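# Stack the standing pallet collar squarely onto the pallet's collar

## Task

Lift the pallet collar that is standing up and set it down so it rests squarely, fully seated, on the collar already lying on the pallet.

## Robot and tools

Setup: four arms (arm1, arm2, arm3, arm4) in a physics simulator. Each is an i2rt Big YAM carrying a five-fingered right hand. All positions use one scene frame in metres, origin on the floor, +z up. Each arm's base_link (its foot) faces along its own +x. Bases: arm1 x=-0.429 y=-0.870 z=+0.891 quat_wxyz=(+0.737, +0.003, -0.002, +0.676); arm2 x=+0.222 y=-0.874 z=+0.876 quat_wxyz=(+0.687, -0.002, +0.008, +0.726); arm3 x=+1.009 y=-0.074 z=+0.937 quat_wxyz=(+0.104, -0.004, -0.004, -0.995); arm4 x=-0.903 y=-0.167 z=+0.876 quat_wxyz=(+0.993, +0.006, +0.004, -0.116). Reach is about 1.07 m from the joint1 axis.

Joints (radians, absolute): joint1_rad -2.879..2.879 (spins the arm about its foot, positive counter-clockwise seen from above, 0 along foot +x); joint2_rad 0..3.141 (shoulder; 0 = upper arm level pointing back, positive lifts then swings forward); joint3_rad 0..3.019 (elbow; 0 folded, positive opens); joint4_rad -1.692..1.57 (hand pitch, positive tips fingers up); joint5_rad -1.57..1.57 (sideways swing, positive to the arm's right); joint6_rad -2.094..2.094 (roll, positive clockwise viewed from behind the hand). With joints 1, 5, 6 at 0 and the hand level and forward, the palm is down and the thumb left. The wrist camera sits on the little-finger side; near joint6 = -1.3 its image is upright and the palm faces right.

Hand keys, each -1..1: hand_little, hand_ring, hand_middle, hand_index, hand_thumb_bend (+1 straight/open, -1 curled/closed); hand_thumb_turn (+1 beside the palm, -1 opposite the fingers). Settings, not motions: hand_force_limit (-1..1, maps linearly to about 0-10 N fingertip force, 0-15 N for thumb motors; closing stops there) and hand_speed (-0.96..1; near zero speed at -1, full at +0.48 and above). At start force limit is 0 and speed -0.8. Close at -0.94 or slower for a soft grip. A finger motor only moves when its own target changes by 0.002 or more; to squeeze harder raise the limit and send a more-closed target. The hand point is 0.045 m ahead of the palm; its +z runs along straight fingers, +y out of the palm, +x across the palm away from the thumb. A wrist bracket on the little-finger side can strike objects.

Tool move: optional keys arm1..arm4 and cameras. Each arm's part may contain: joints (a dict of absolute joint targets by name, using the units above); target (a list of 7 numbers [x, y, z, qw, qx, qy, qz], an absolute hand-point pose in the scene frame, metres and unit quaternion, reached by a straight-line path starting from the current hand_target); speed (top path speed, 0.002-4.3 m/s, default 0.25; turn rate capped at twice that in rad/s); min_time_s (0.1-8 s, the shortest duration for that arm's joint motions). When target is given, joints may only carry hand_ keys; otherwise the call is refused. Every arm given a part starts at once; hand paths finish together, at most 10 s, and an action lasts at most 15 s. Paths ignore obstacles and other arms, and the hand can lag or overshoot, especially when stretched. cameras: list from arm1_cam_wrist, arm2_cam_wrist, arm3_cam_wrist, arm4_cam_wrist, cam_high, cam_low, or all; [] for none. A move with no action returns full state and all images.

Tool wait: seconds (0-10); lets the sim run with no new command; cameras as in move. Tool zoom_image: camera plus region [x0, y0, x1, y1] in pixels from the top-left, at most 504 by 504, on that camera's newest image. Tool show_instructions: no arguments; displays the reference page. Tool finished_scene: optional scene=1; ends the scene for good, and the collar must stay seated without help.

Reading results: "move" lists arms that received motion; "as last shown" means an arm got nothing and its status reads "not commanded". "hand" is the measured hand pose (can be off at long reach); hand_target is the pose at the held joint targets. Statuses: done (within 1 cm and 2 degrees), off_target (resting short, possibly still pushing), time_out (an arm joint failed to finish; on_its_own shows what it keeps pushing toward), not_followed (a safety check withheld the motion; "joint command not followed" or "pose unreachable"). Joint velocities are rad/s; "within noise" means settled. Joint torques are N m with per-arm offsets; values 3 and 4 wrap at ±28. hand_stopped_by gives six words for little, ring, middle, index, thumb_bend, thumb_turn: moving, target, force, stalled or fault. The *_load_n readings are fingertip forces in N (positive pushing open); a grip lost shows as loads near 0. MOTOR HOT appears at 85 °C; at 100 °C that arm goes limp for 30-60 s (OVER-TEMPERATURE FAULT), and keys marked limit_stop_at_motor_heat must be resent. If a move or wait is refused or halted by a stop, any later move, wait and finished_scene calls in the same reply are skipped.

Avoid: anything leaving the work area or reaching the floor (task fails); arms pressing hard against each other, including closing fingers on another robot's fingers (ends the scene); big swings from joint commands, which each run at their own pace; dropping the collar even a few millimetres, releasing it while moving, slamming or ramming fixed or heavy things; overloading fingers; long holds with arms stretched, which heat motors. Arms keep pushing after contact. Loose objects may occasionally get a small nudge.

Each tool is called as name(argument=value, ...) on one line, values as JSON.

Reference images:

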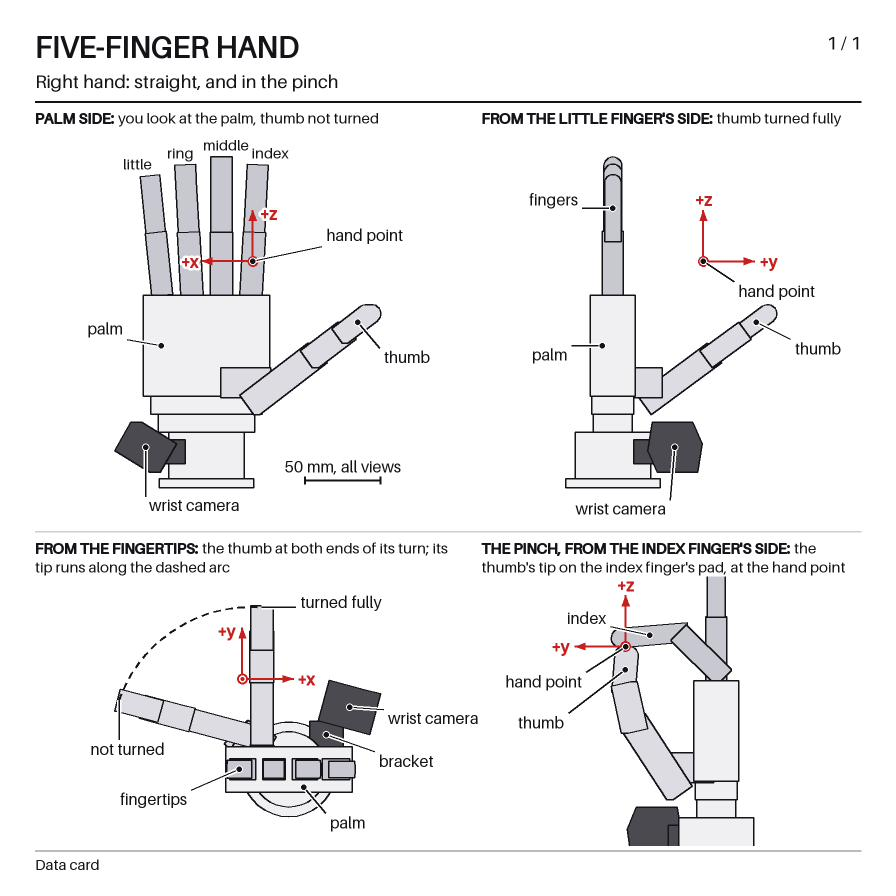

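## Session

move()

Scene clock: 0.00 s.
Joint torques (N m): no reading
Motor temperatures (°C): arm1=[27 33 30 28 26 33] | arm2=[25 29 29 29 30 27] | arm3=[25 30 32 28 33 32] | arm4=[33 34 36 32 27 30]
Heat: arm1: hottest joint2_rad 33 °C; arm2: hottest joint5_rad 30 °C; arm3: hottest joint5_rad 33 °C; arm4: hottest joint3_rad 36 °C.
Joint velocities: within noise
arm1.joint_positions: joint1_rad=+0.003 joint2_rad=+0.645 joint3_rad=+1.354 joint4_rad=-1.354 joint5_rad=+0.088 joint6_rad=-1.306 hand_little=+1.000 hand_ring=+1.000 hand_middle=+1.000 hand_index=+1.000 hand_thumb_turn=+1.000 hand_thumb_bend=+1.000 hand_force_limit=+0.000 hand_speed=-0.800
arm1.joint_status: not commanded
arm1.hand_stopped_by: target,target,target,target,target,target
arm1.little_load_n: 0.0
arm1.ring_load_n: 0.0
arm1.middle_load_n: 0.0
arm1.index_load_n: 0.0
arm1.thumb_bend_load_n: 0.0
arm1.thumb_turn_load_n: 0.0
arm1.hand: x=-0.3418 y=-0.6463 z=+1.3588 quat_wxyz=(-0.321, +0.742, +0.496, +0.317) (m; scene frame)
arm1.hand_target: x=-0.3417 y=-0.6465 z=+1.3688 quat_wxyz=(-0.329, +0.738, +0.492, +0.323) (m; scene frame)
arm1.hand_status: not commanded
arm2.joint_positions: joint1_rad=+0.095 joint2_rad=+0.585 joint3_rad=+1.405 joint4_rad=-1.417 joint5_rad=-0.262 joint6_rad=-1.279 hand_little=+1.000 hand_ring=+1.000 hand_middle=+1.000 hand_index=+1.000 hand_thumb_turn=+1.000 hand_thumb_bend=+1.000 hand_force_limit=+0.000 hand_speed=-0.800
arm2.joint_status: not commanded
arm2.hand_stopped_by: target,target,target,target,target,target
arm2.little_load_n: 0.0
arm2.ring_load_n: 0.0
arm2.middle_load_n: 0.0
arm2.index_load_n: 0.0
arm2.thumb_bend_load_n: 0.0
arm2.thumb_turn_load_n: 0.0
arm2.hand: x=+0.1926 y=-0.6658 z=+1.3558 quat_wxyz=(-0.452, +0.626, +0.620, +0.144) (m; scene frame)
arm2.hand_target: x=+0.1928 y=-0.6664 z=+1.3657 quat_wxyz=(-0.460, +0.620, +0.617, +0.150) (m; scene frame)
arm2.hand_status: not commanded
arm3.joint_positions: joint1_rad=+0.231 joint2_rad=+0.622 joint3_rad=+1.350 joint4_rad=-1.175 joint5_rad=-0.095 joint6_rad=-1.021 hand_little=+1.000 hand_ring=+1.000 hand_middle=+1.000 hand_index=+1.000 hand_thumb_turn=+1.000 hand_thumb_bend=+1.000 hand_force_limit=+0.000 hand_speed=-0.800
arm3.joint_status: not commanded
arm3.hand_stopped_by: target,target,target,target,target,target
arm3.little_load_n: 0.0
arm3.ring_load_n: 0.0
arm3.middle_load_n: 0.0
arm3.index_load_n: 0.0
arm3.thumb_bend_load_n: 0.0
arm3.thumb_turn_load_n: 0.0
arm3.hand: x=+0.7713 y=-0.1642 z=+1.4307 quat_wxyz=(+0.452, -0.022, -0.843, +0.292) (m; scene frame)
arm3.hand_target: x=+0.7723 y=-0.1637 z=+1.4386 quat_wxyz=(+0.458, -0.022, -0.838, +0.295) (m; scene frame)
arm3.hand_status: not commanded
arm4.joint_positions: joint1_rad=+0.249 joint2_rad=+0.557 joint3_rad=+1.343 joint4_rad=-1.355 joint5_rad=-0.288 joint6_rad=-1.197 hand_little=+1.000 hand_ring=+1.000 hand_middle=+1.000 hand_index=+1.000 hand_thumb_turn=+1.000 hand_thumb_bend=+1.000 hand_force_limit=+0.000 hand_speed=-0.800
arm4.joint_status: not commanded
arm4.hand_stopped_by: target,target,target,target,target,target
arm4.little_load_n: 0.0
arm4.ring_load_n: 0.0
arm4.middle_load_n: 0.0
arm4.index_load_n: 0.0
arm4.thumb_bend_load_n: 0.0
arm4.thumb_turn_load_n: 0.0
arm4.hand: x=-0.6916 y=-0.1582 z=+1.3438 quat_wxyz=(-0.221, +0.866, -0.090, +0.439) (m; scene frame)
arm4.hand_target: x=-0.6924 y=-0.1583 z=+1.3520 quat_wxyz=(-0.222, +0.862, -0.088, +0.447) (m; scene frame)
arm4.hand_status: not commanded
pictures: arm1_cam_wrist, arm2_cam_wrist, arm3_cam_wrist, arm4_cam_wrist, cam_high, cam_low
Images, in order (width x height): arm1_cam_wrist 672x504, arm2_cam_wrist 672x504, arm3_cam_wrist 672x504, arm4_cam_wrist 672x504, cam_high 896x504, cam_low 896x504.

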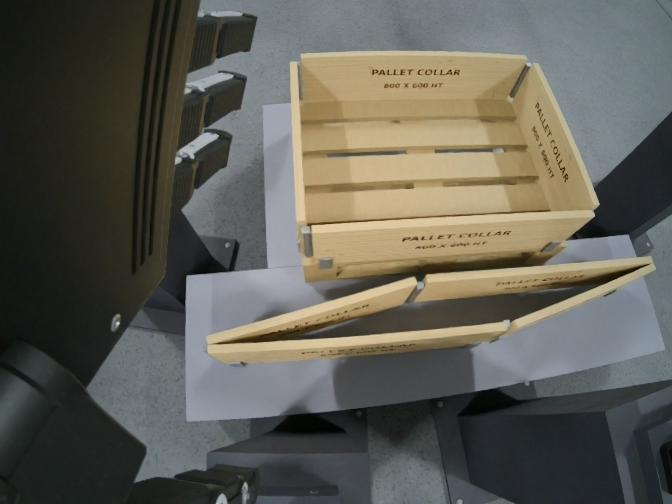

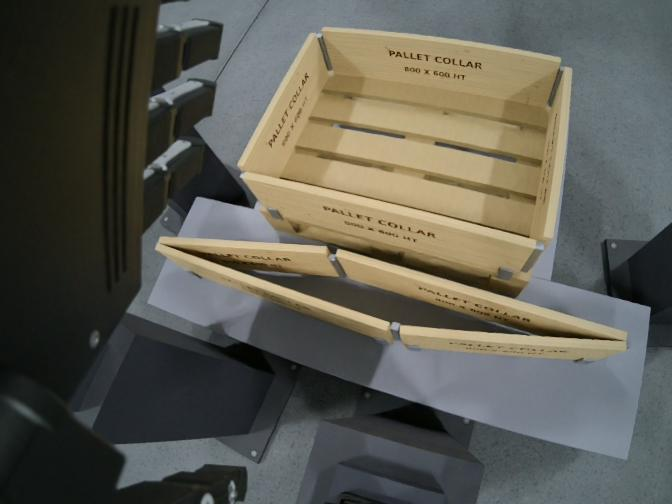

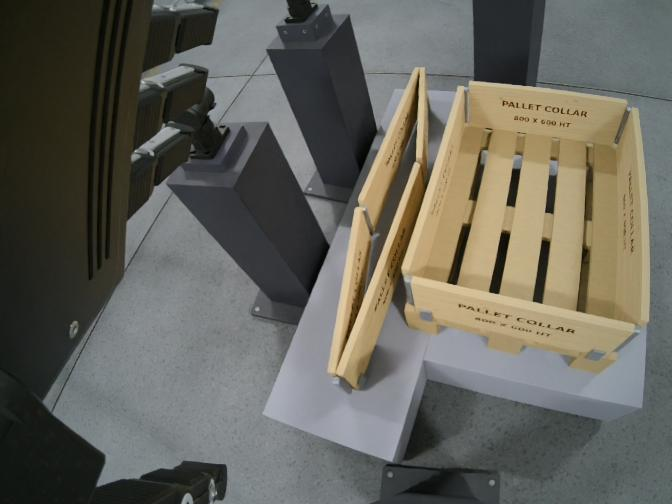

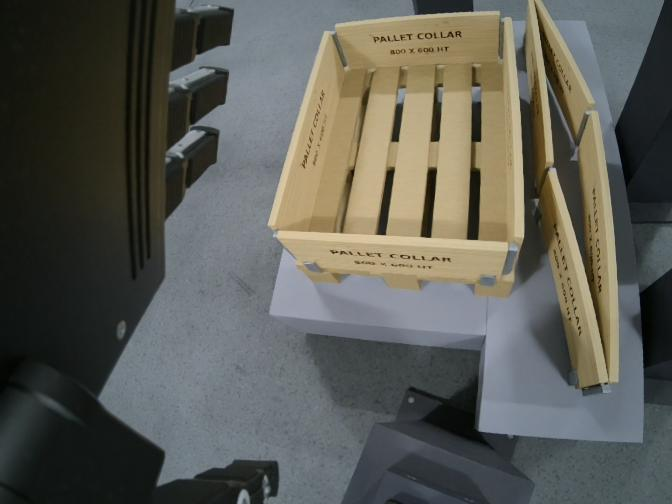

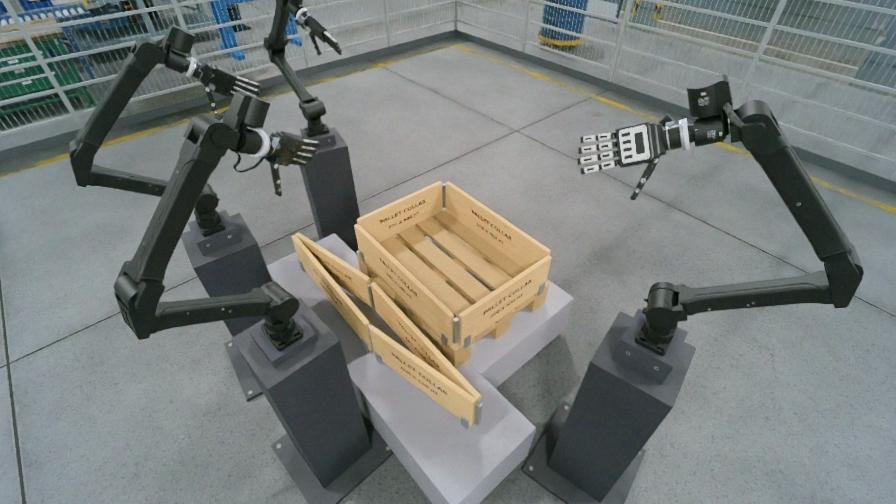

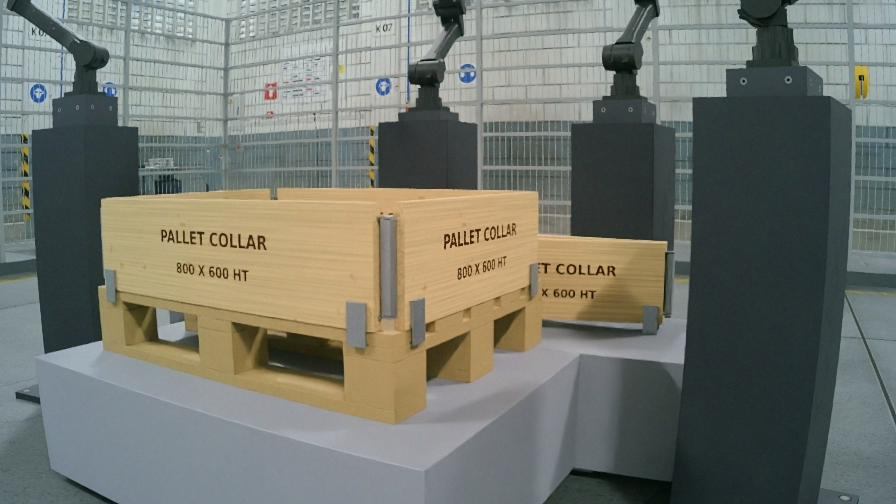

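zoom_image(camera="arm1_cam_wrist", region=[180, 200, 672, 430])

zoom_image(camera="cam_high", region=[220, 150, 600, 504])

zoom_image(camera="cam_low", region=[300, 160, 800, 504])

zoom_image(camera="arm4_cam_wrist", region=[250, 0, 672, 504])

Scaled by 1.024 from the camera's image (finer frame: 960x720).

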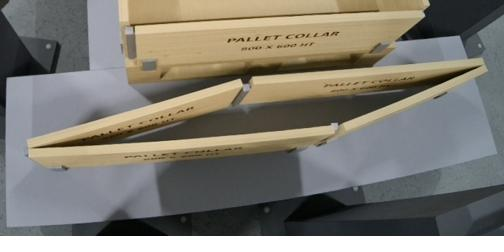

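Scaled by 1.326.

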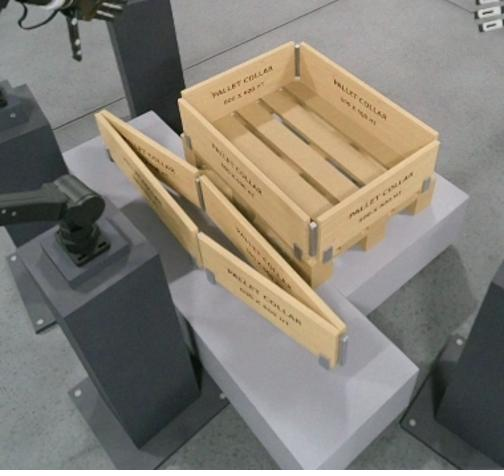

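Scaled by 1.008.

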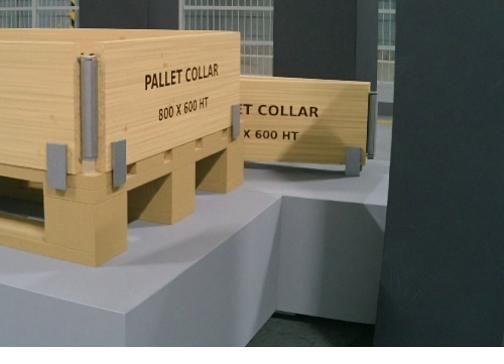

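Scaled by 1.000.

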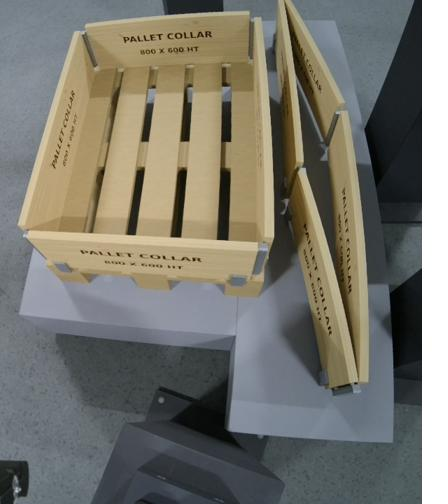

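move(arm4={"target": [-0.328, -0.449, 0.92, 0, -0.0742, 0.9972, 0], "joints": {"hand_thumb_turn": -1}}, cameras=["all"])

Scene clock: 416.17 s.
Joint torques (N m): arm1=[-0.62 1.79 8.85 1.74 -0.03 -0.14] | arm2=[0.56 2.32 9.63 1.21 -0.13 -0.03] | arm3=[0.5 1.85 7.41 2.17 -0.01 -0.04] | arm4=[-1.9 -17.73 12.62 -0.8 -0.11 0.24]
Motor temperatures (°C): arm1=[26 32 39 28 25 30] | arm2=[25 28 36 29 29 27] | arm3=[25 28 42 28 30 30] | arm4=[30 31 44 31 27 27]
Heat: arm1: hottest joint3_rad 39 °C; arm2: hottest joint3_rad 36 °C; arm3: hottest joint3_rad 42 °C; arm4: hottest joint3_rad 44 °C.
move: arm4 off_target
Joint velocities: within noise
arm1, arm2, arm3: as last shown
arm4.joint_positions: joint1_rad=-0.312 joint2_rad=+2.100 joint3_rad=+1.824 joint4_rad=-1.294 joint5_rad=+0.011 joint6_rad=+0.852 hand_little=+1.000 hand_ring=+1.000 hand_middle=+1.000 hand_index=+1.000 hand_thumb_turn=-1.000 hand_thumb_bend=+1.000 hand_force_limit=+0.000 hand_speed=-0.800
arm4.joint_status: all done
arm4.hand_stopped_by: target,target,target,target,target,target
arm4.little_load_n: 0.0
arm4.ring_load_n: 0.0
arm4.middle_load_n: 0.0
arm4.index_load_n: 0.0
arm4.thumb_bend_load_n: 0.0
arm4.thumb_turn_load_n: 0.0
arm4.hand: x=-0.3371 y=-0.4365 z=+0.9193 quat_wxyz=(+0.005, +0.087, -0.996, -0.002)
arm4.hand_target: x=-0.3285 y=-0.4487 z=+0.9200 quat_wxyz=(+0.000, +0.074, -0.997, +0.000)
arm4.hand_status: off_target (0.015 m and 1.6 deg from the pose sent, 0.630 m and 162.2 deg at the start)
pictures: arm1_cam_wrist, arm2_cam_wrist, arm3_cam_wrist, arm4_cam_wrist, cam_high, cam_low
Images, in order (width x height): arm1_cam_wrist 672x504, arm2_cam_wrist 672x504, arm3_cam_wrist 672x504, arm4_cam_wrist 672x504, cam_high 896x504, cam_low 896x504.

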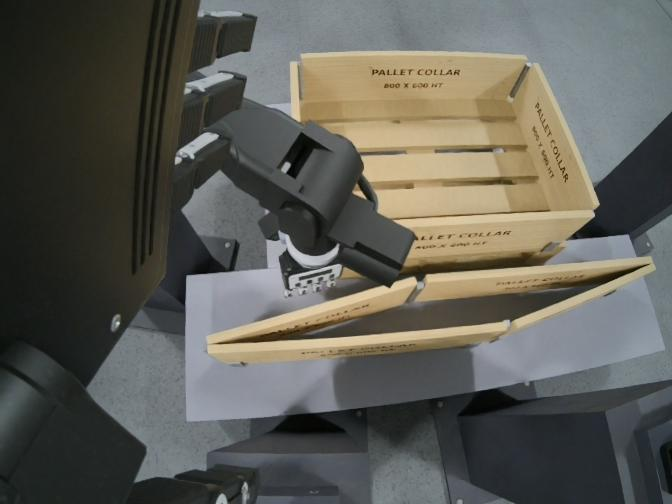

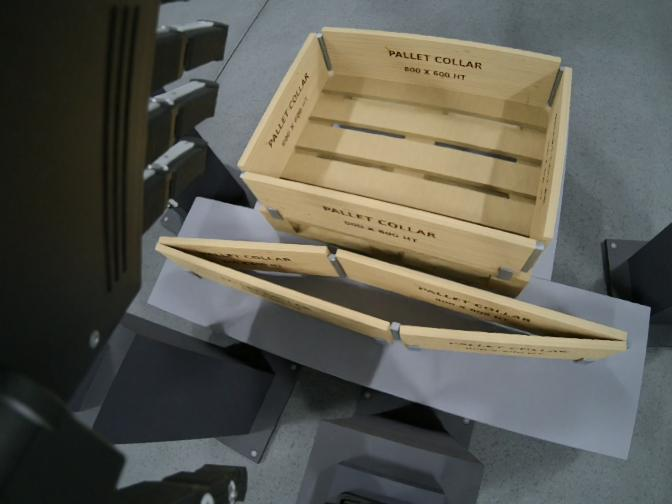

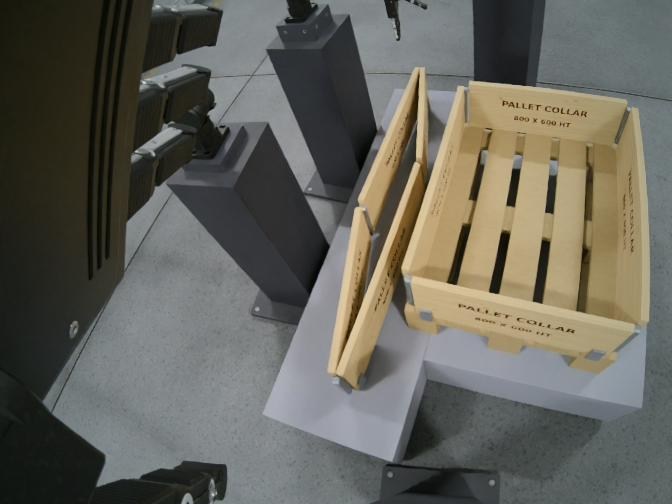

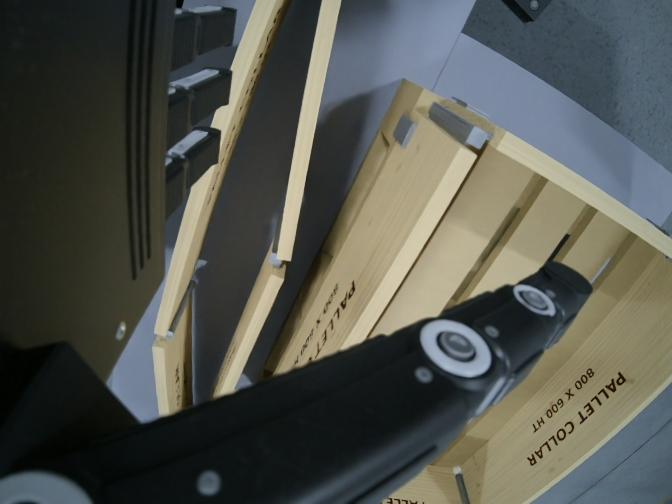

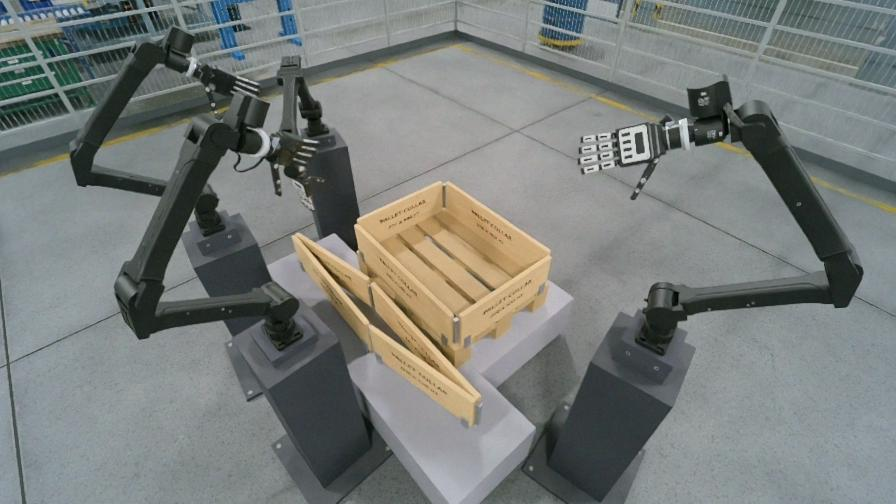

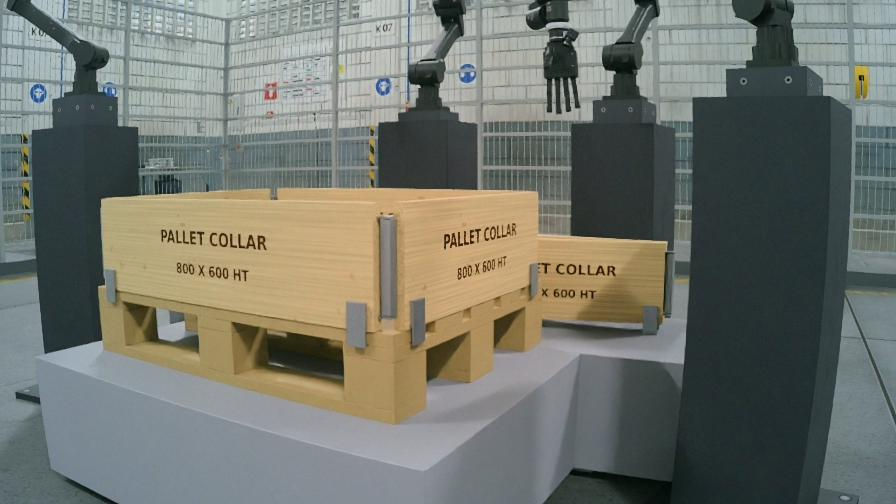

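zoom_image(camera="arm1_cam_wrist", region=[190, 190, 440, 380])

zoom_image(camera="cam_high", region=[240, 90, 500, 290])

zoom_image(camera="arm4_cam_wrist", region=[130, 0, 380, 420])

Scaled by 2.016 from the camera's image (finer frame: 960x720).

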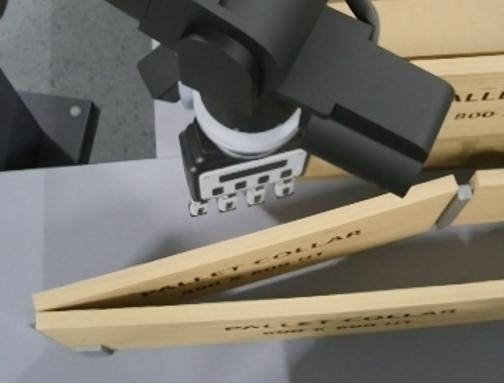

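Scaled by 1.938.

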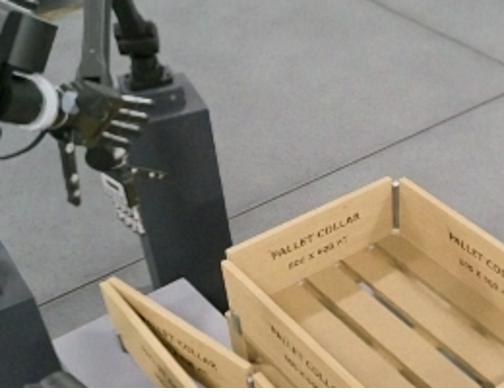

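Scaled by 1.200 from the camera's image (finer frame: 960x720).

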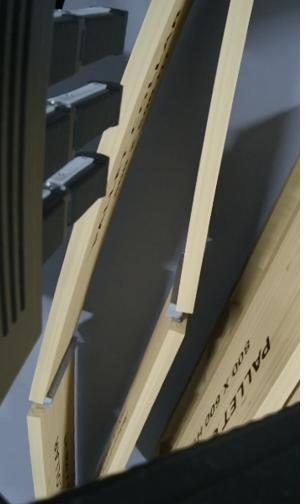

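move(arm1={"target": [-0.1417, -0.6465, 1.3688, -0.329, 0.738, 0.492, 0.323]}, cameras=["arm1_cam_wrist"])

move(arm1={"target": [-0.1417, -0.6465, 1.1688, -0.329, 0.738, 0.492, 0.323]}, cameras=["arm1_cam_wrist"])

Scene clock: 498.97 s.
Joint torques (N m): arm1=[-0.73 -2.02 12.05 0.84 -0.59 -0.32] | arm2=[0.5 2.37 9.66 1.18 -0.13 -0.03] | arm3=[0.56 1.85 7.42 2.17 -0.02 -0.03] | arm4=[-1.85 -18.14 12.66 -0.79 -0.1 0.23]
Motor temperatures (°C): arm1=[26 31 39 28 25 30] | arm2=[25 28 36 29 29 27] | arm3=[24 28 43 28 30 30] | arm4=[29 35 46 30 27 27]
Heat: arm1: hottest joint3_rad 39 °C; arm2: hottest joint3_rad 36 °C; arm3: hottest joint3_rad 43 °C; arm4: hottest joint3_rad 46 °C.
move: arm1 off_target
Joint velocities: within noise
arm1.joint_positions: joint1_rad=-1.010 joint2_rad=+0.948 joint3_rad=+1.460 joint4_rad=-1.404 joint5_rad=-0.696 joint6_rad=-1.994 hand_little=+1.000 hand_ring=+1.000 hand_middle=+1.000 hand_index=+1.000 hand_thumb_turn=+1.000 hand_thumb_bend=+1.000 hand_force_limit=+0.000 hand_speed=-0.800
arm1.joint_status: not commanded
arm1.hand_stopped_by: target,target,target,target,target,target
arm1.little_load_n: 0.0
arm1.ring_load_n: 0.0
arm1.middle_load_n: 0.0
arm1.index_load_n: 0.0
arm1.thumb_bend_load_n: 0.0
arm1.thumb_turn_load_n: 0.0
arm1.hand: x=-0.1468 y=-0.6465 z=+1.3473 quat_wxyz=(-0.333, +0.748, +0.486, +0.305)
arm1.hand_target: x=-0.1423 y=-0.6467 z=+1.3683 quat_wxyz=(-0.329, +0.738, +0.492, +0.323)
arm1.hand_status: off_target (0.022 m and 2.4 deg from the pose sent, 0.200 m and 1.4 deg at the start)
arm2, arm3, arm4: as last shown
arm3.ring_load_n: -0.5
Images, in order (width x height): arm1_cam_wrist 672x504.

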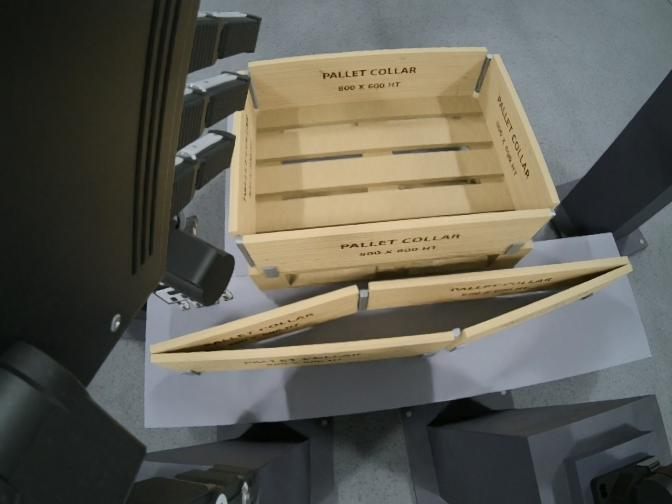

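Scene clock: 500.63 s.
Joint torques (N m): arm1=[-1.32 -2.96 7.88 2.04 -0.57 -0.2] | arm2=[0.56 2.32 9.63 1.2 -0.14 -0.04] | arm3=[0.62 1.85 7.41 2.17 -0.01 -0.04] | arm4=[-2.14 -18.49 12.52 -0.95 -0.1 0.29]
Motor temperatures (°C): arm1=[26 31 39 28 25 30] | arm2=[25 28 36 29 29 27] | arm3=[24 28 43 28 30 30] | arm4=[29 35 46 30 27 27]
Heat: arm1: hottest joint3_rad 39 °C; arm2: hottest joint3_rad 36 °C; arm3: hottest joint3_rad 43 °C; arm4: hottest joint3_rad 46 °C.
move: arm1 done
Joint velocities: within noise
arm1.joint_positions: joint1_rad=-1.017 joint2_rad=+0.805 joint3_rad=+0.888 joint4_rad=-0.965 joint5_rad=-0.702 joint6_rad=-2.011 hand_little=+1.000 hand_ring=+1.000 hand_middle=+1.000 hand_index=+1.000 hand_thumb_turn=+1.000 hand_thumb_bend=+1.000 hand_force_limit=+0.000 hand_speed=-0.800
arm1.joint_status: not commanded
arm1.hand_stopped_by: target,target,target,target,target,target
arm1.little_load_n: 0.0
arm1.ring_load_n: 0.0
arm1.middle_load_n: 0.0
arm1.index_load_n: 0.0
arm1.thumb_bend_load_n: 0.0
arm1.thumb_turn_load_n: 0.0
arm1.hand: x=-0.1435 y=-0.6452 z=+1.1672 quat_wxyz=(-0.331, +0.743, +0.491, +0.313)
arm1.hand_target: x=-0.1418 y=-0.6465 z=+1.1689 quat_wxyz=(-0.329, +0.738, +0.492, +0.323)
arm1.hand_status: done (0.003 m and 1.2 deg from the pose sent, 0.179 m and 2.4 deg at the start)
arm2, arm3, arm4: as last shown
arm3.ring_load_n: 0.0
arm3.index_load_n: -0.5
arm4.thumb_turn_load_n: 0.5
Images, in order (width x height): arm1_cam_wrist 672x504.

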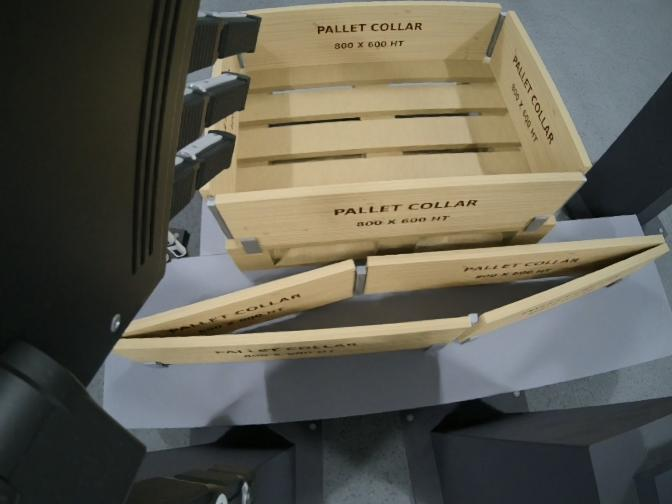

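move(arm4={"target": [-0.72, -0.45, 0.72, 0, -0.0742, 0.9972, 0]}, arm1={"target": [-0.3417, -0.6465, 1.2688, -0.329, 0.738, 0.492, 0.323]}, cameras=["all"])

Scene clock: 584.27 s.
Joint torques (N m): arm1=[0.38 3.14 12.52 1.32 0.12 0.05] | arm2=[0.62 2.43 9.66 1.21 -0.12 -0.05] | arm3=[0.5 1.85 7.41 2.17 -0.02 -0.04] | arm4=[-2.67 -11.34 3.14 -0.1 -0.05 -0.02]
Motor temperatures (°C): arm1=[26 31 38 28 26 29] | arm2=[25 28 37 29 29 27] | arm3=[24 28 43 27 29 30] | arm4=[29 36 47 30 27 27]
Heat: arm1: hottest joint3_rad 38 °C; arm2: hottest joint3_rad 37 °C; arm3: hottest joint3_rad 43 °C; arm4: hottest joint3_rad 47 °C.
move: arm1 off_target; arm4 off_target
Joint velocities: within noise
arm1.joint_positions: joint1_rad=-0.012 joint2_rad=+0.475 joint3_rad=+0.981 joint4_rad=-1.162 joint5_rad=+0.077 joint6_rad=-1.326 hand_little=+1.000 hand_ring=+1.000 hand_middle=+1.000 hand_index=+1.000 hand_thumb_turn=+1.000 hand_thumb_bend=+1.000 hand_force_limit=+0.000 hand_speed=-0.800
arm1.joint_status: not commanded
arm1.hand_stopped_by: target,target,target,target,target,target
arm1.little_load_n: 0.0
arm1.ring_load_n: 0.0
arm1.middle_load_n: 0.0
arm1.index_load_n: 0.0
arm1.thumb_bend_load_n: -0.5
arm1.thumb_turn_load_n: 0.0
arm1.hand: x=-0.3399 y=-0.6476 z=+1.2453 quat_wxyz=(-0.315, +0.742, +0.501, +0.316)
arm1.hand_target: x=-0.3416 y=-0.6469 z=+1.2682 quat_wxyz=(-0.330, +0.738, +0.492, +0.323)
arm1.hand_status: off_target (0.024 m and 2.2 deg from the pose sent, 0.223 m and 1.2 deg at the start)
arm2, arm3: as last shown
arm2.little_load_n: -0.5
arm3.middle_load_n: -0.5
arm3.index_load_n: 0.0
arm4.joint_positions: joint1_rad=-0.890 joint2_rad=+1.902 joint3_rad=+0.807 joint4_rad=-0.440 joint5_rad=+0.003 joint6_rad=+0.302 hand_little=+1.000 hand_ring=+1.000 hand_middle=+1.000 hand_index=+1.000 hand_thumb_turn=-1.000 hand_thumb_bend=+1.000 hand_force_limit=+0.000 hand_speed=-0.800
arm4.joint_status: not commanded
arm4.hand_stopped_by: target,target,target,target,target,target
arm4.little_load_n: 0.0
arm4.ring_load_n: 0.0
arm4.middle_load_n: 0.0
arm4.index_load_n: 0.0
arm4.thumb_bend_load_n: 0.0
arm4.thumb_turn_load_n: 0.0
arm4.hand: x=-0.7126 y=-0.4562 z=+0.7281 quat_wxyz=(-0.003, +0.072, -0.997, +0.010)
arm4.hand_target: x=-0.7198 y=-0.4497 z=+0.7204 quat_wxyz=(+0.000, +0.074, -0.997, +0.000)
arm4.hand_status: off_target (0.013 m and 1.2 deg from the pose sent, 0.432 m and 1.6 deg at the start)
pictures: arm1_cam_wrist, arm2_cam_wrist, arm3_cam_wrist, arm4_cam_wrist, cam_high, cam_low
Images, in order (width x height): arm1_cam_wrist 672x504, arm2_cam_wrist 672x504, arm3_cam_wrist 672x504, arm4_cam_wrist 672x504, cam_high 896x504, cam_low 896x504.

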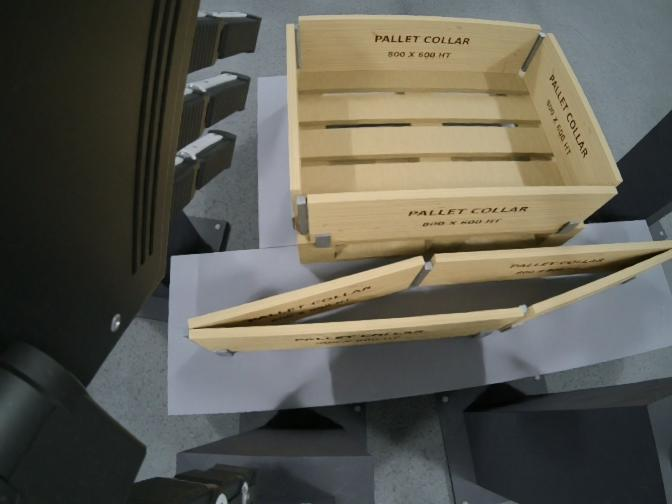

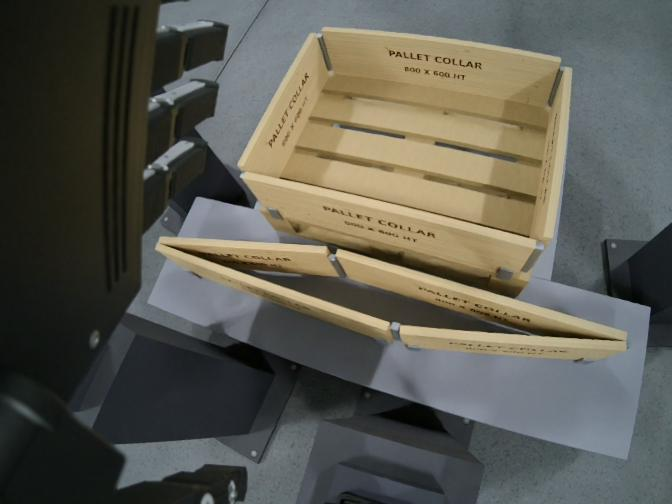

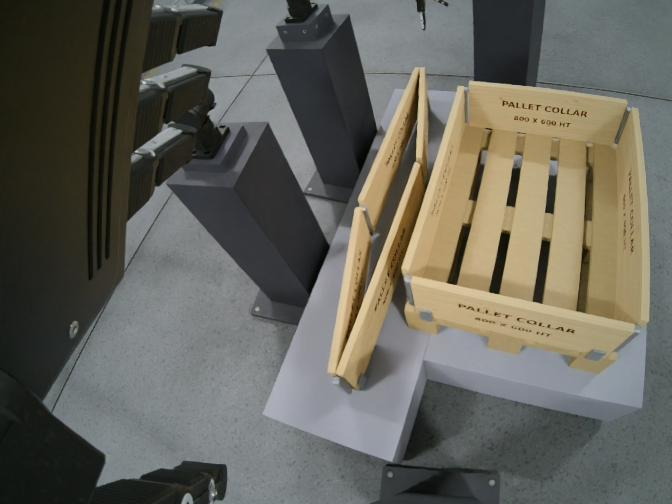

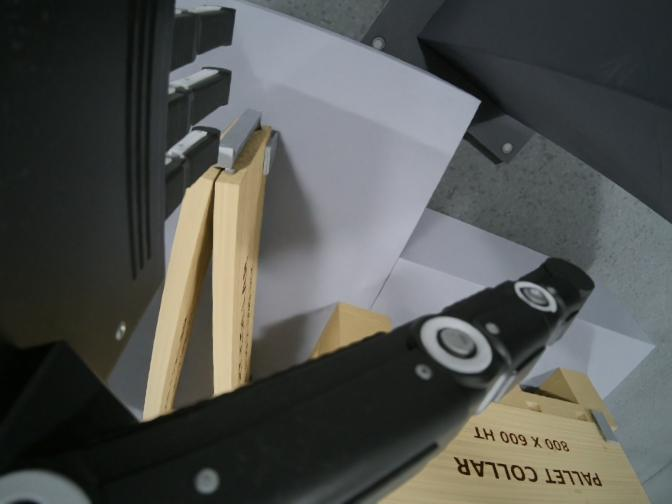

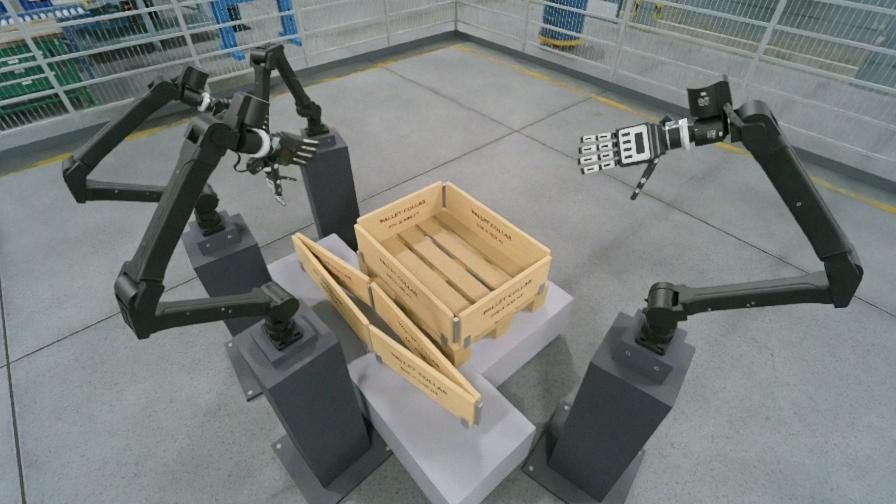

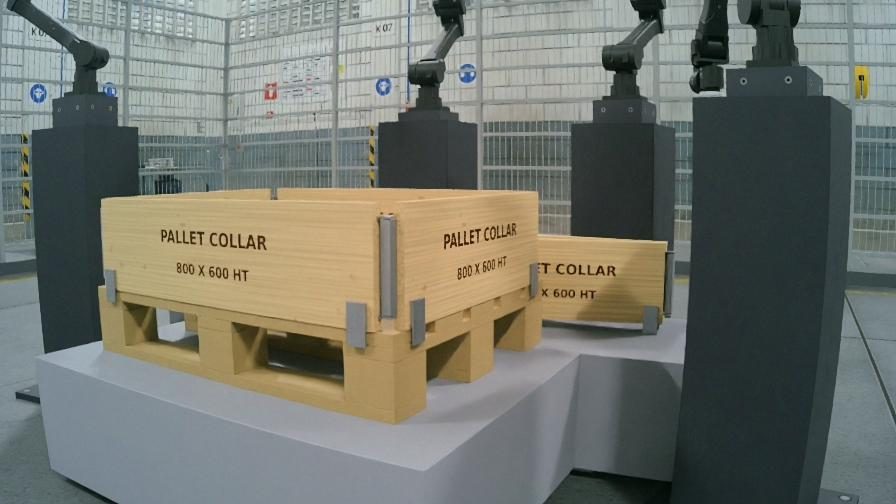

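zoom_image(camera="arm1_cam_wrist", region=[160, 170, 412, 359])

zoom_image(camera="arm1_cam_wrist", region=[420, 160, 672, 349])

move(arm1={"target": [-0.3417, -0.6465, 1.0488, -0.329, 0.738, 0.492, 0.323]}, cameras=["arm1_cam_wrist"])

zoom_image(camera="arm1_cam_wrist", region=[160, 120, 412, 309])

zoom_image(camera="arm1_cam_wrist", region=[420, 120, 672, 309])

Scaled by 2.000 from the camera's image (finer frame: 960x720).

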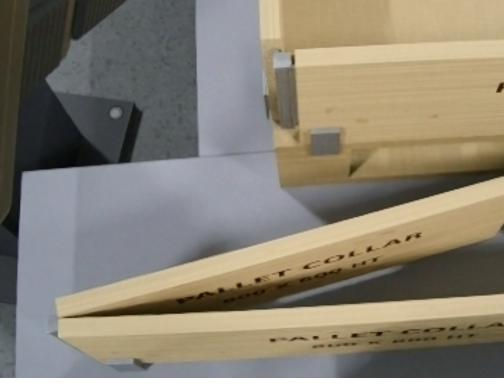

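Scaled by 2.000 from the camera's image (finer frame: 960x720).

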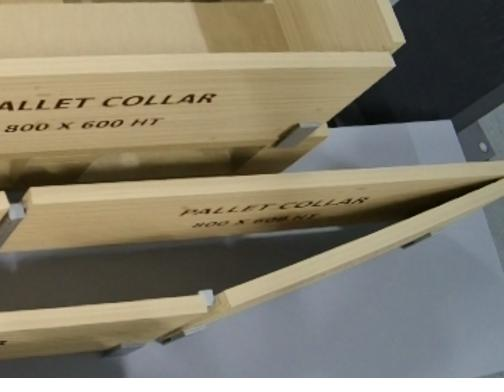

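Scene clock: 634.37 s.
Joint torques (N m): arm1=[-0.03 2.43 8.13 2.39 0.11 -0.02] | arm2=[0.67 2.37 9.66 1.17 -0.14 -0.05] | arm3=[0.56 1.85 7.39 2.15 -0.02 -0.04] | arm4=[-2.32 -10.99 3.28 -0.09 -0.1 0.01]
Motor temperatures (°C): arm1=[26 31 42 28 25 29] | arm2=[25 28 37 29 28 27] | arm3=[24 28 43 27 29 30] | arm4=[29 35 42 29 27 26]
Heat: arm1: hottest joint3_rad 42 °C; arm2: hottest joint3_rad 37 °C; arm3: hottest joint3_rad 43 °C; arm4: hottest joint3_rad 42 °C.
move: arm1 done
Joint velocities: within noise
arm1.joint_positions: joint1_rad=-0.012 joint2_rad=+0.231 joint3_rad=+0.407 joint4_rad=-0.816 joint5_rad=+0.077 joint6_rad=-1.325 hand_little=+1.000 hand_ring=+1.000 hand_middle=+1.000 hand_index=+1.000 hand_thumb_turn=+1.000 hand_thumb_bend=+1.000 hand_force_limit=+0.000 hand_speed=-0.800
arm1.joint_status: not commanded
arm1.hand_stopped_by: target,target,target,target,target,target
arm1.little_load_n: 0.0
arm1.ring_load_n: 0.0
arm1.middle_load_n: 0.0
arm1.index_load_n: 0.0
arm1.thumb_bend_load_n: 0.0
arm1.thumb_turn_load_n: 0.0
arm1.hand: x=-0.3403 y=-0.6485 z=+1.0491 quat_wxyz=(-0.320, +0.739, +0.499, +0.320)
arm1.hand_target: x=-0.3417 y=-0.6466 z=+1.0487 quat_wxyz=(-0.329, +0.738, +0.492, +0.323)
arm1.hand_status: done (0.002 m and 1.3 deg from the pose sent, 0.197 m and 2.2 deg at the start)
arm2, arm3, arm4: as last shown
arm2.little_load_n: 0.0
arm2.middle_load_n: -0.5
arm3.middle_load_n: 0.0
arm4.index_load_n: -0.5
Images, in order (width x height): arm1_cam_wrist 672x504.

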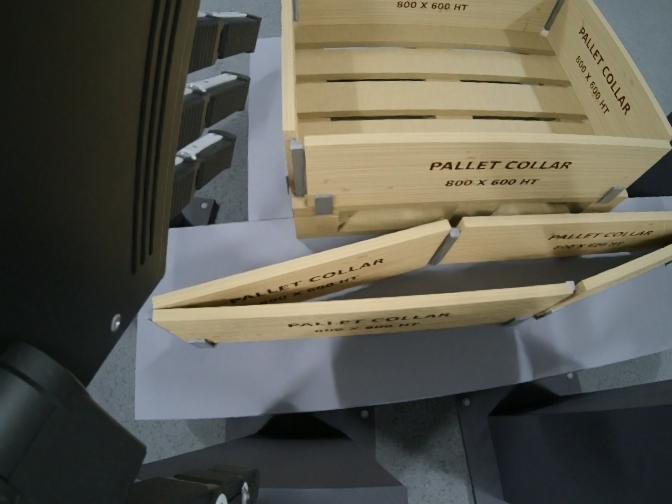

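Scaled by 2.000 from the camera's image (finer frame: 960x720).

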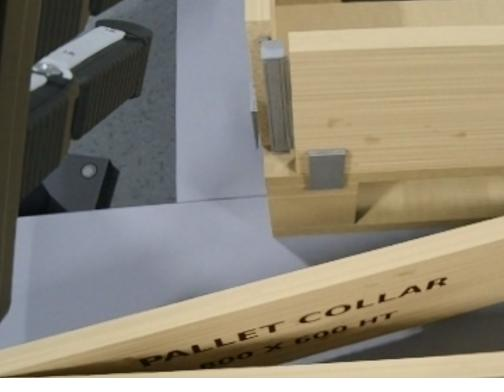

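Scaled by 2.000 from the camera's image (finer frame: 960x720).

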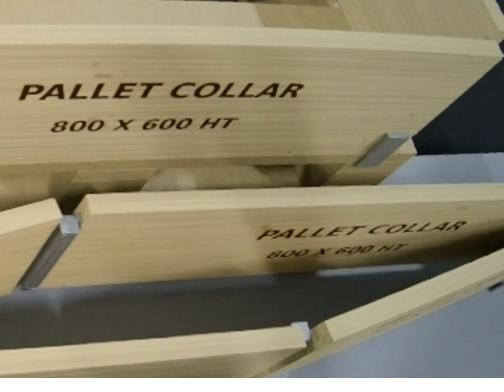

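move(arm4={"target": [-0.40, -0.38, 0.82, 0, -0.0742, 0.9972, 0]}, arm1={"target": [-0.3417, -0.6465, 1.2688, -0.329, 0.738, 0.492, 0.323]}, cameras=["all"])

Scene clock: 674.70 s.
Joint torques (N m): arm1=[0.26 3.19 12.59 1.32 0.13 0.02] | arm2=[0.62 2.26 9.63 1.22 -0.12 -0.05] | arm3=[0.5 1.85 7.39 2.17 -0.01 -0.04] | arm4=[-0.97 -15.09 10.55 -0.77 0.1 0.27]
Motor temperatures (°C): arm1=[26 31 42 28 25 29] | arm2=[25 28 37 29 28 27] | arm3=[24 28 43 27 29 29] | arm4=[29 34 40 29 27 26]
Heat: arm1: hottest joint3_rad 42 °C; arm2: hottest joint3_rad 37 °C; arm3: hottest joint3_rad 43 °C; arm4: hottest joint3_rad 40 °C.
move: arm1 off_target; arm4 off_target
Joint velocities: within noise
arm1.joint_positions: joint1_rad=-0.012 joint2_rad=+0.473 joint3_rad=+0.982 joint4_rad=-1.162 joint5_rad=+0.078 joint6_rad=-1.325 hand_little=+1.000 hand_ring=+1.000 hand_middle=+1.000 hand_index=+1.000 hand_thumb_turn=+1.000 hand_thumb_bend=+1.000 hand_force_limit=+0.000 hand_speed=-0.800
arm1.joint_status: not commanded
arm1.hand_stopped_by: target,target,target,target,target,target
arm1.little_load_n: 0.0
arm1.ring_load_n: 0.0
arm1.middle_load_n: 0.0
arm1.index_load_n: 0.0
arm1.thumb_bend_load_n: 0.0
arm1.thumb_turn_load_n: 0.0
arm1.hand: x=-0.3399 y=-0.6479 z=+1.2459 quat_wxyz=(-0.315, +0.742, +0.501, +0.316)
arm1.hand_target: x=-0.3416 y=-0.6469 z=+1.2684 quat_wxyz=(-0.330, +0.738, +0.492, +0.323)
arm1.hand_status: off_target (0.023 m and 2.1 deg from the pose sent, 0.220 m and 1.3 deg at the start)
arm2, arm3: as last shown
arm2.middle_load_n: 0.0
arm4.joint_positions: joint1_rad=-0.290 joint2_rad=+1.986 joint3_rad=+1.340 joint4_rad=-0.918 joint5_rad=+0.007 joint6_rad=+0.888 hand_little=+1.000 hand_ring=+1.000 hand_middle=+1.000 hand_index=+1.000 hand_thumb_turn=-1.000 hand_thumb_bend=+1.000 hand_force_limit=+0.000 hand_speed=-0.800
arm4.joint_status: not commanded
arm4.hand_stopped_by: target,target,target,target,target,target
arm4.little_load_n: 0.0
arm4.ring_load_n: 0.0
arm4.middle_load_n: 0.0
arm4.index_load_n: -0.5
arm4.thumb_bend_load_n: 0.0
arm4.thumb_turn_load_n: 0.0
arm4.hand: x=-0.4122 y=-0.3750 z=+0.8217 quat_wxyz=(+0.001, +0.080, -0.997, -0.002)
arm4.hand_target: x=-0.4003 y=-0.3799 z=+0.8201 quat_wxyz=(+0.000, +0.074, -0.997, +0.000)
arm4.hand_status: off_target (0.013 m and 0.7 deg from the pose sent, 0.335 m and 1.2 deg at the start)
pictures: arm1_cam_wrist, arm2_cam_wrist, arm3_cam_wrist, arm4_cam_wrist, cam_high, cam_low
Images, in order (width x height): arm1_cam_wrist 672x504, arm2_cam_wrist 672x504, arm3_cam_wrist 672x504, arm4_cam_wrist 672x504, cam_high 896x504, cam_low 896x504.

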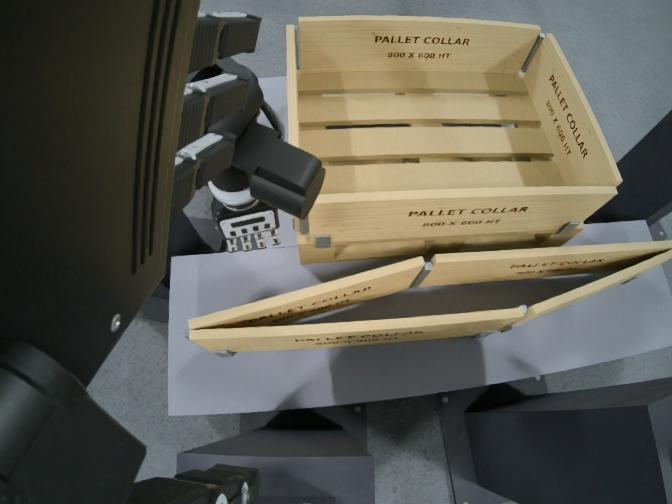

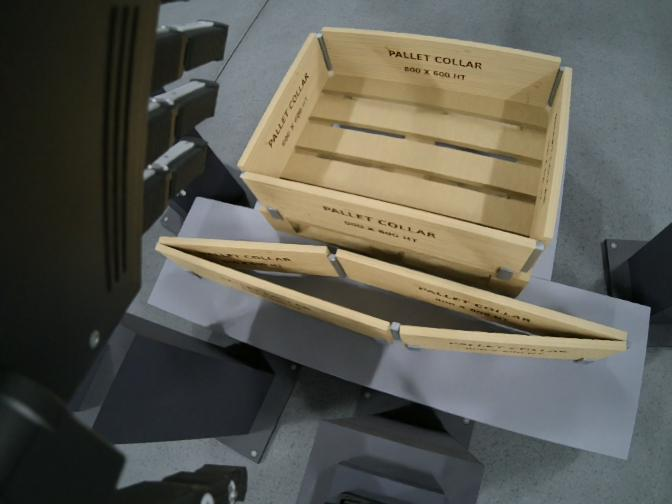

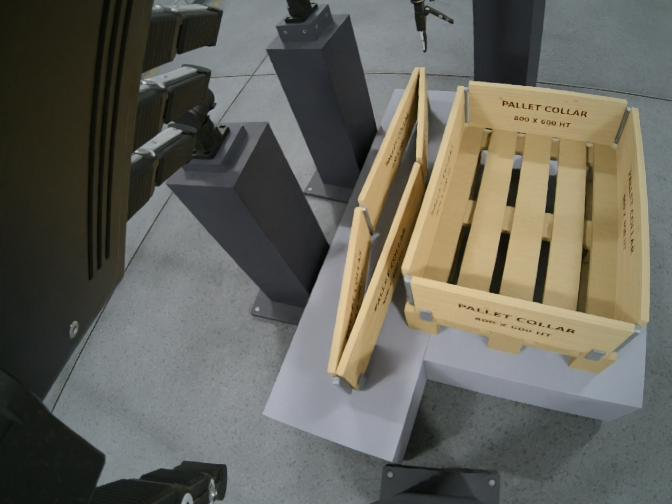

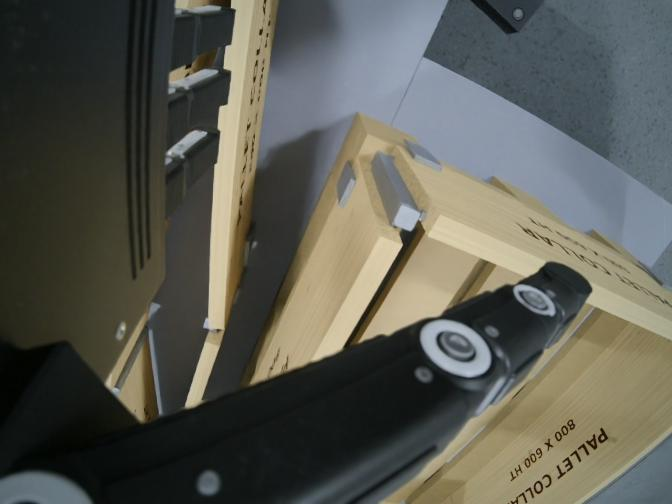

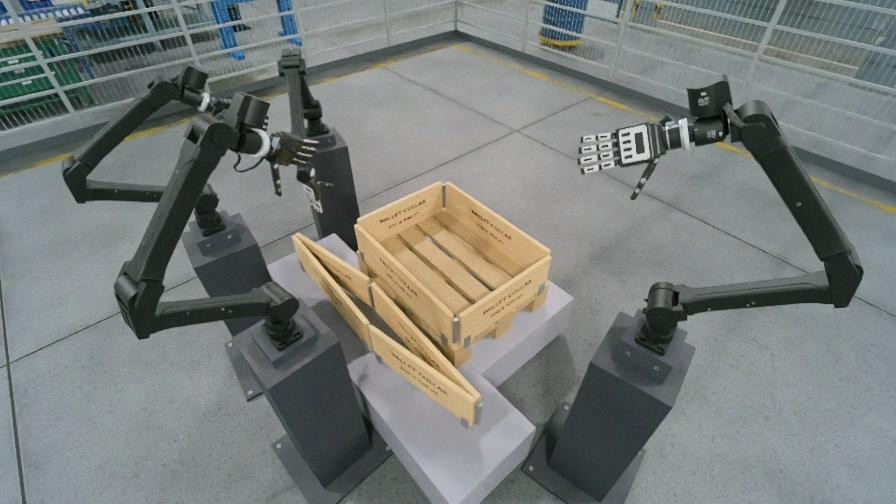

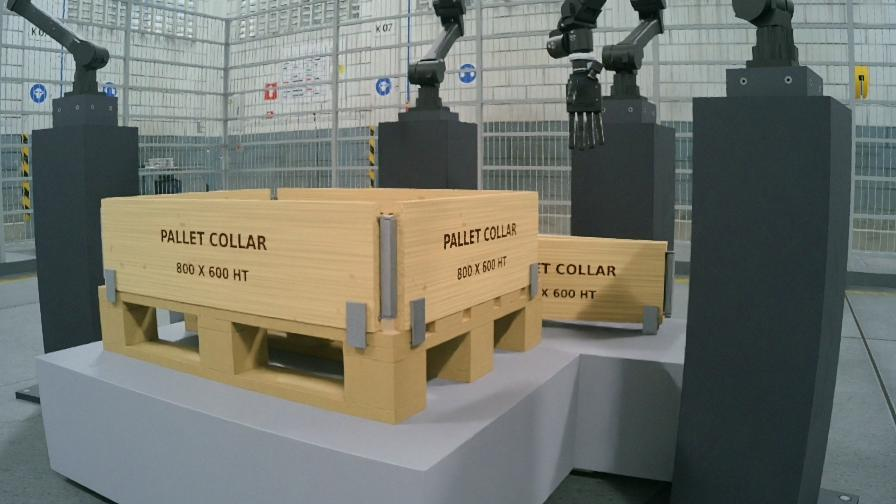

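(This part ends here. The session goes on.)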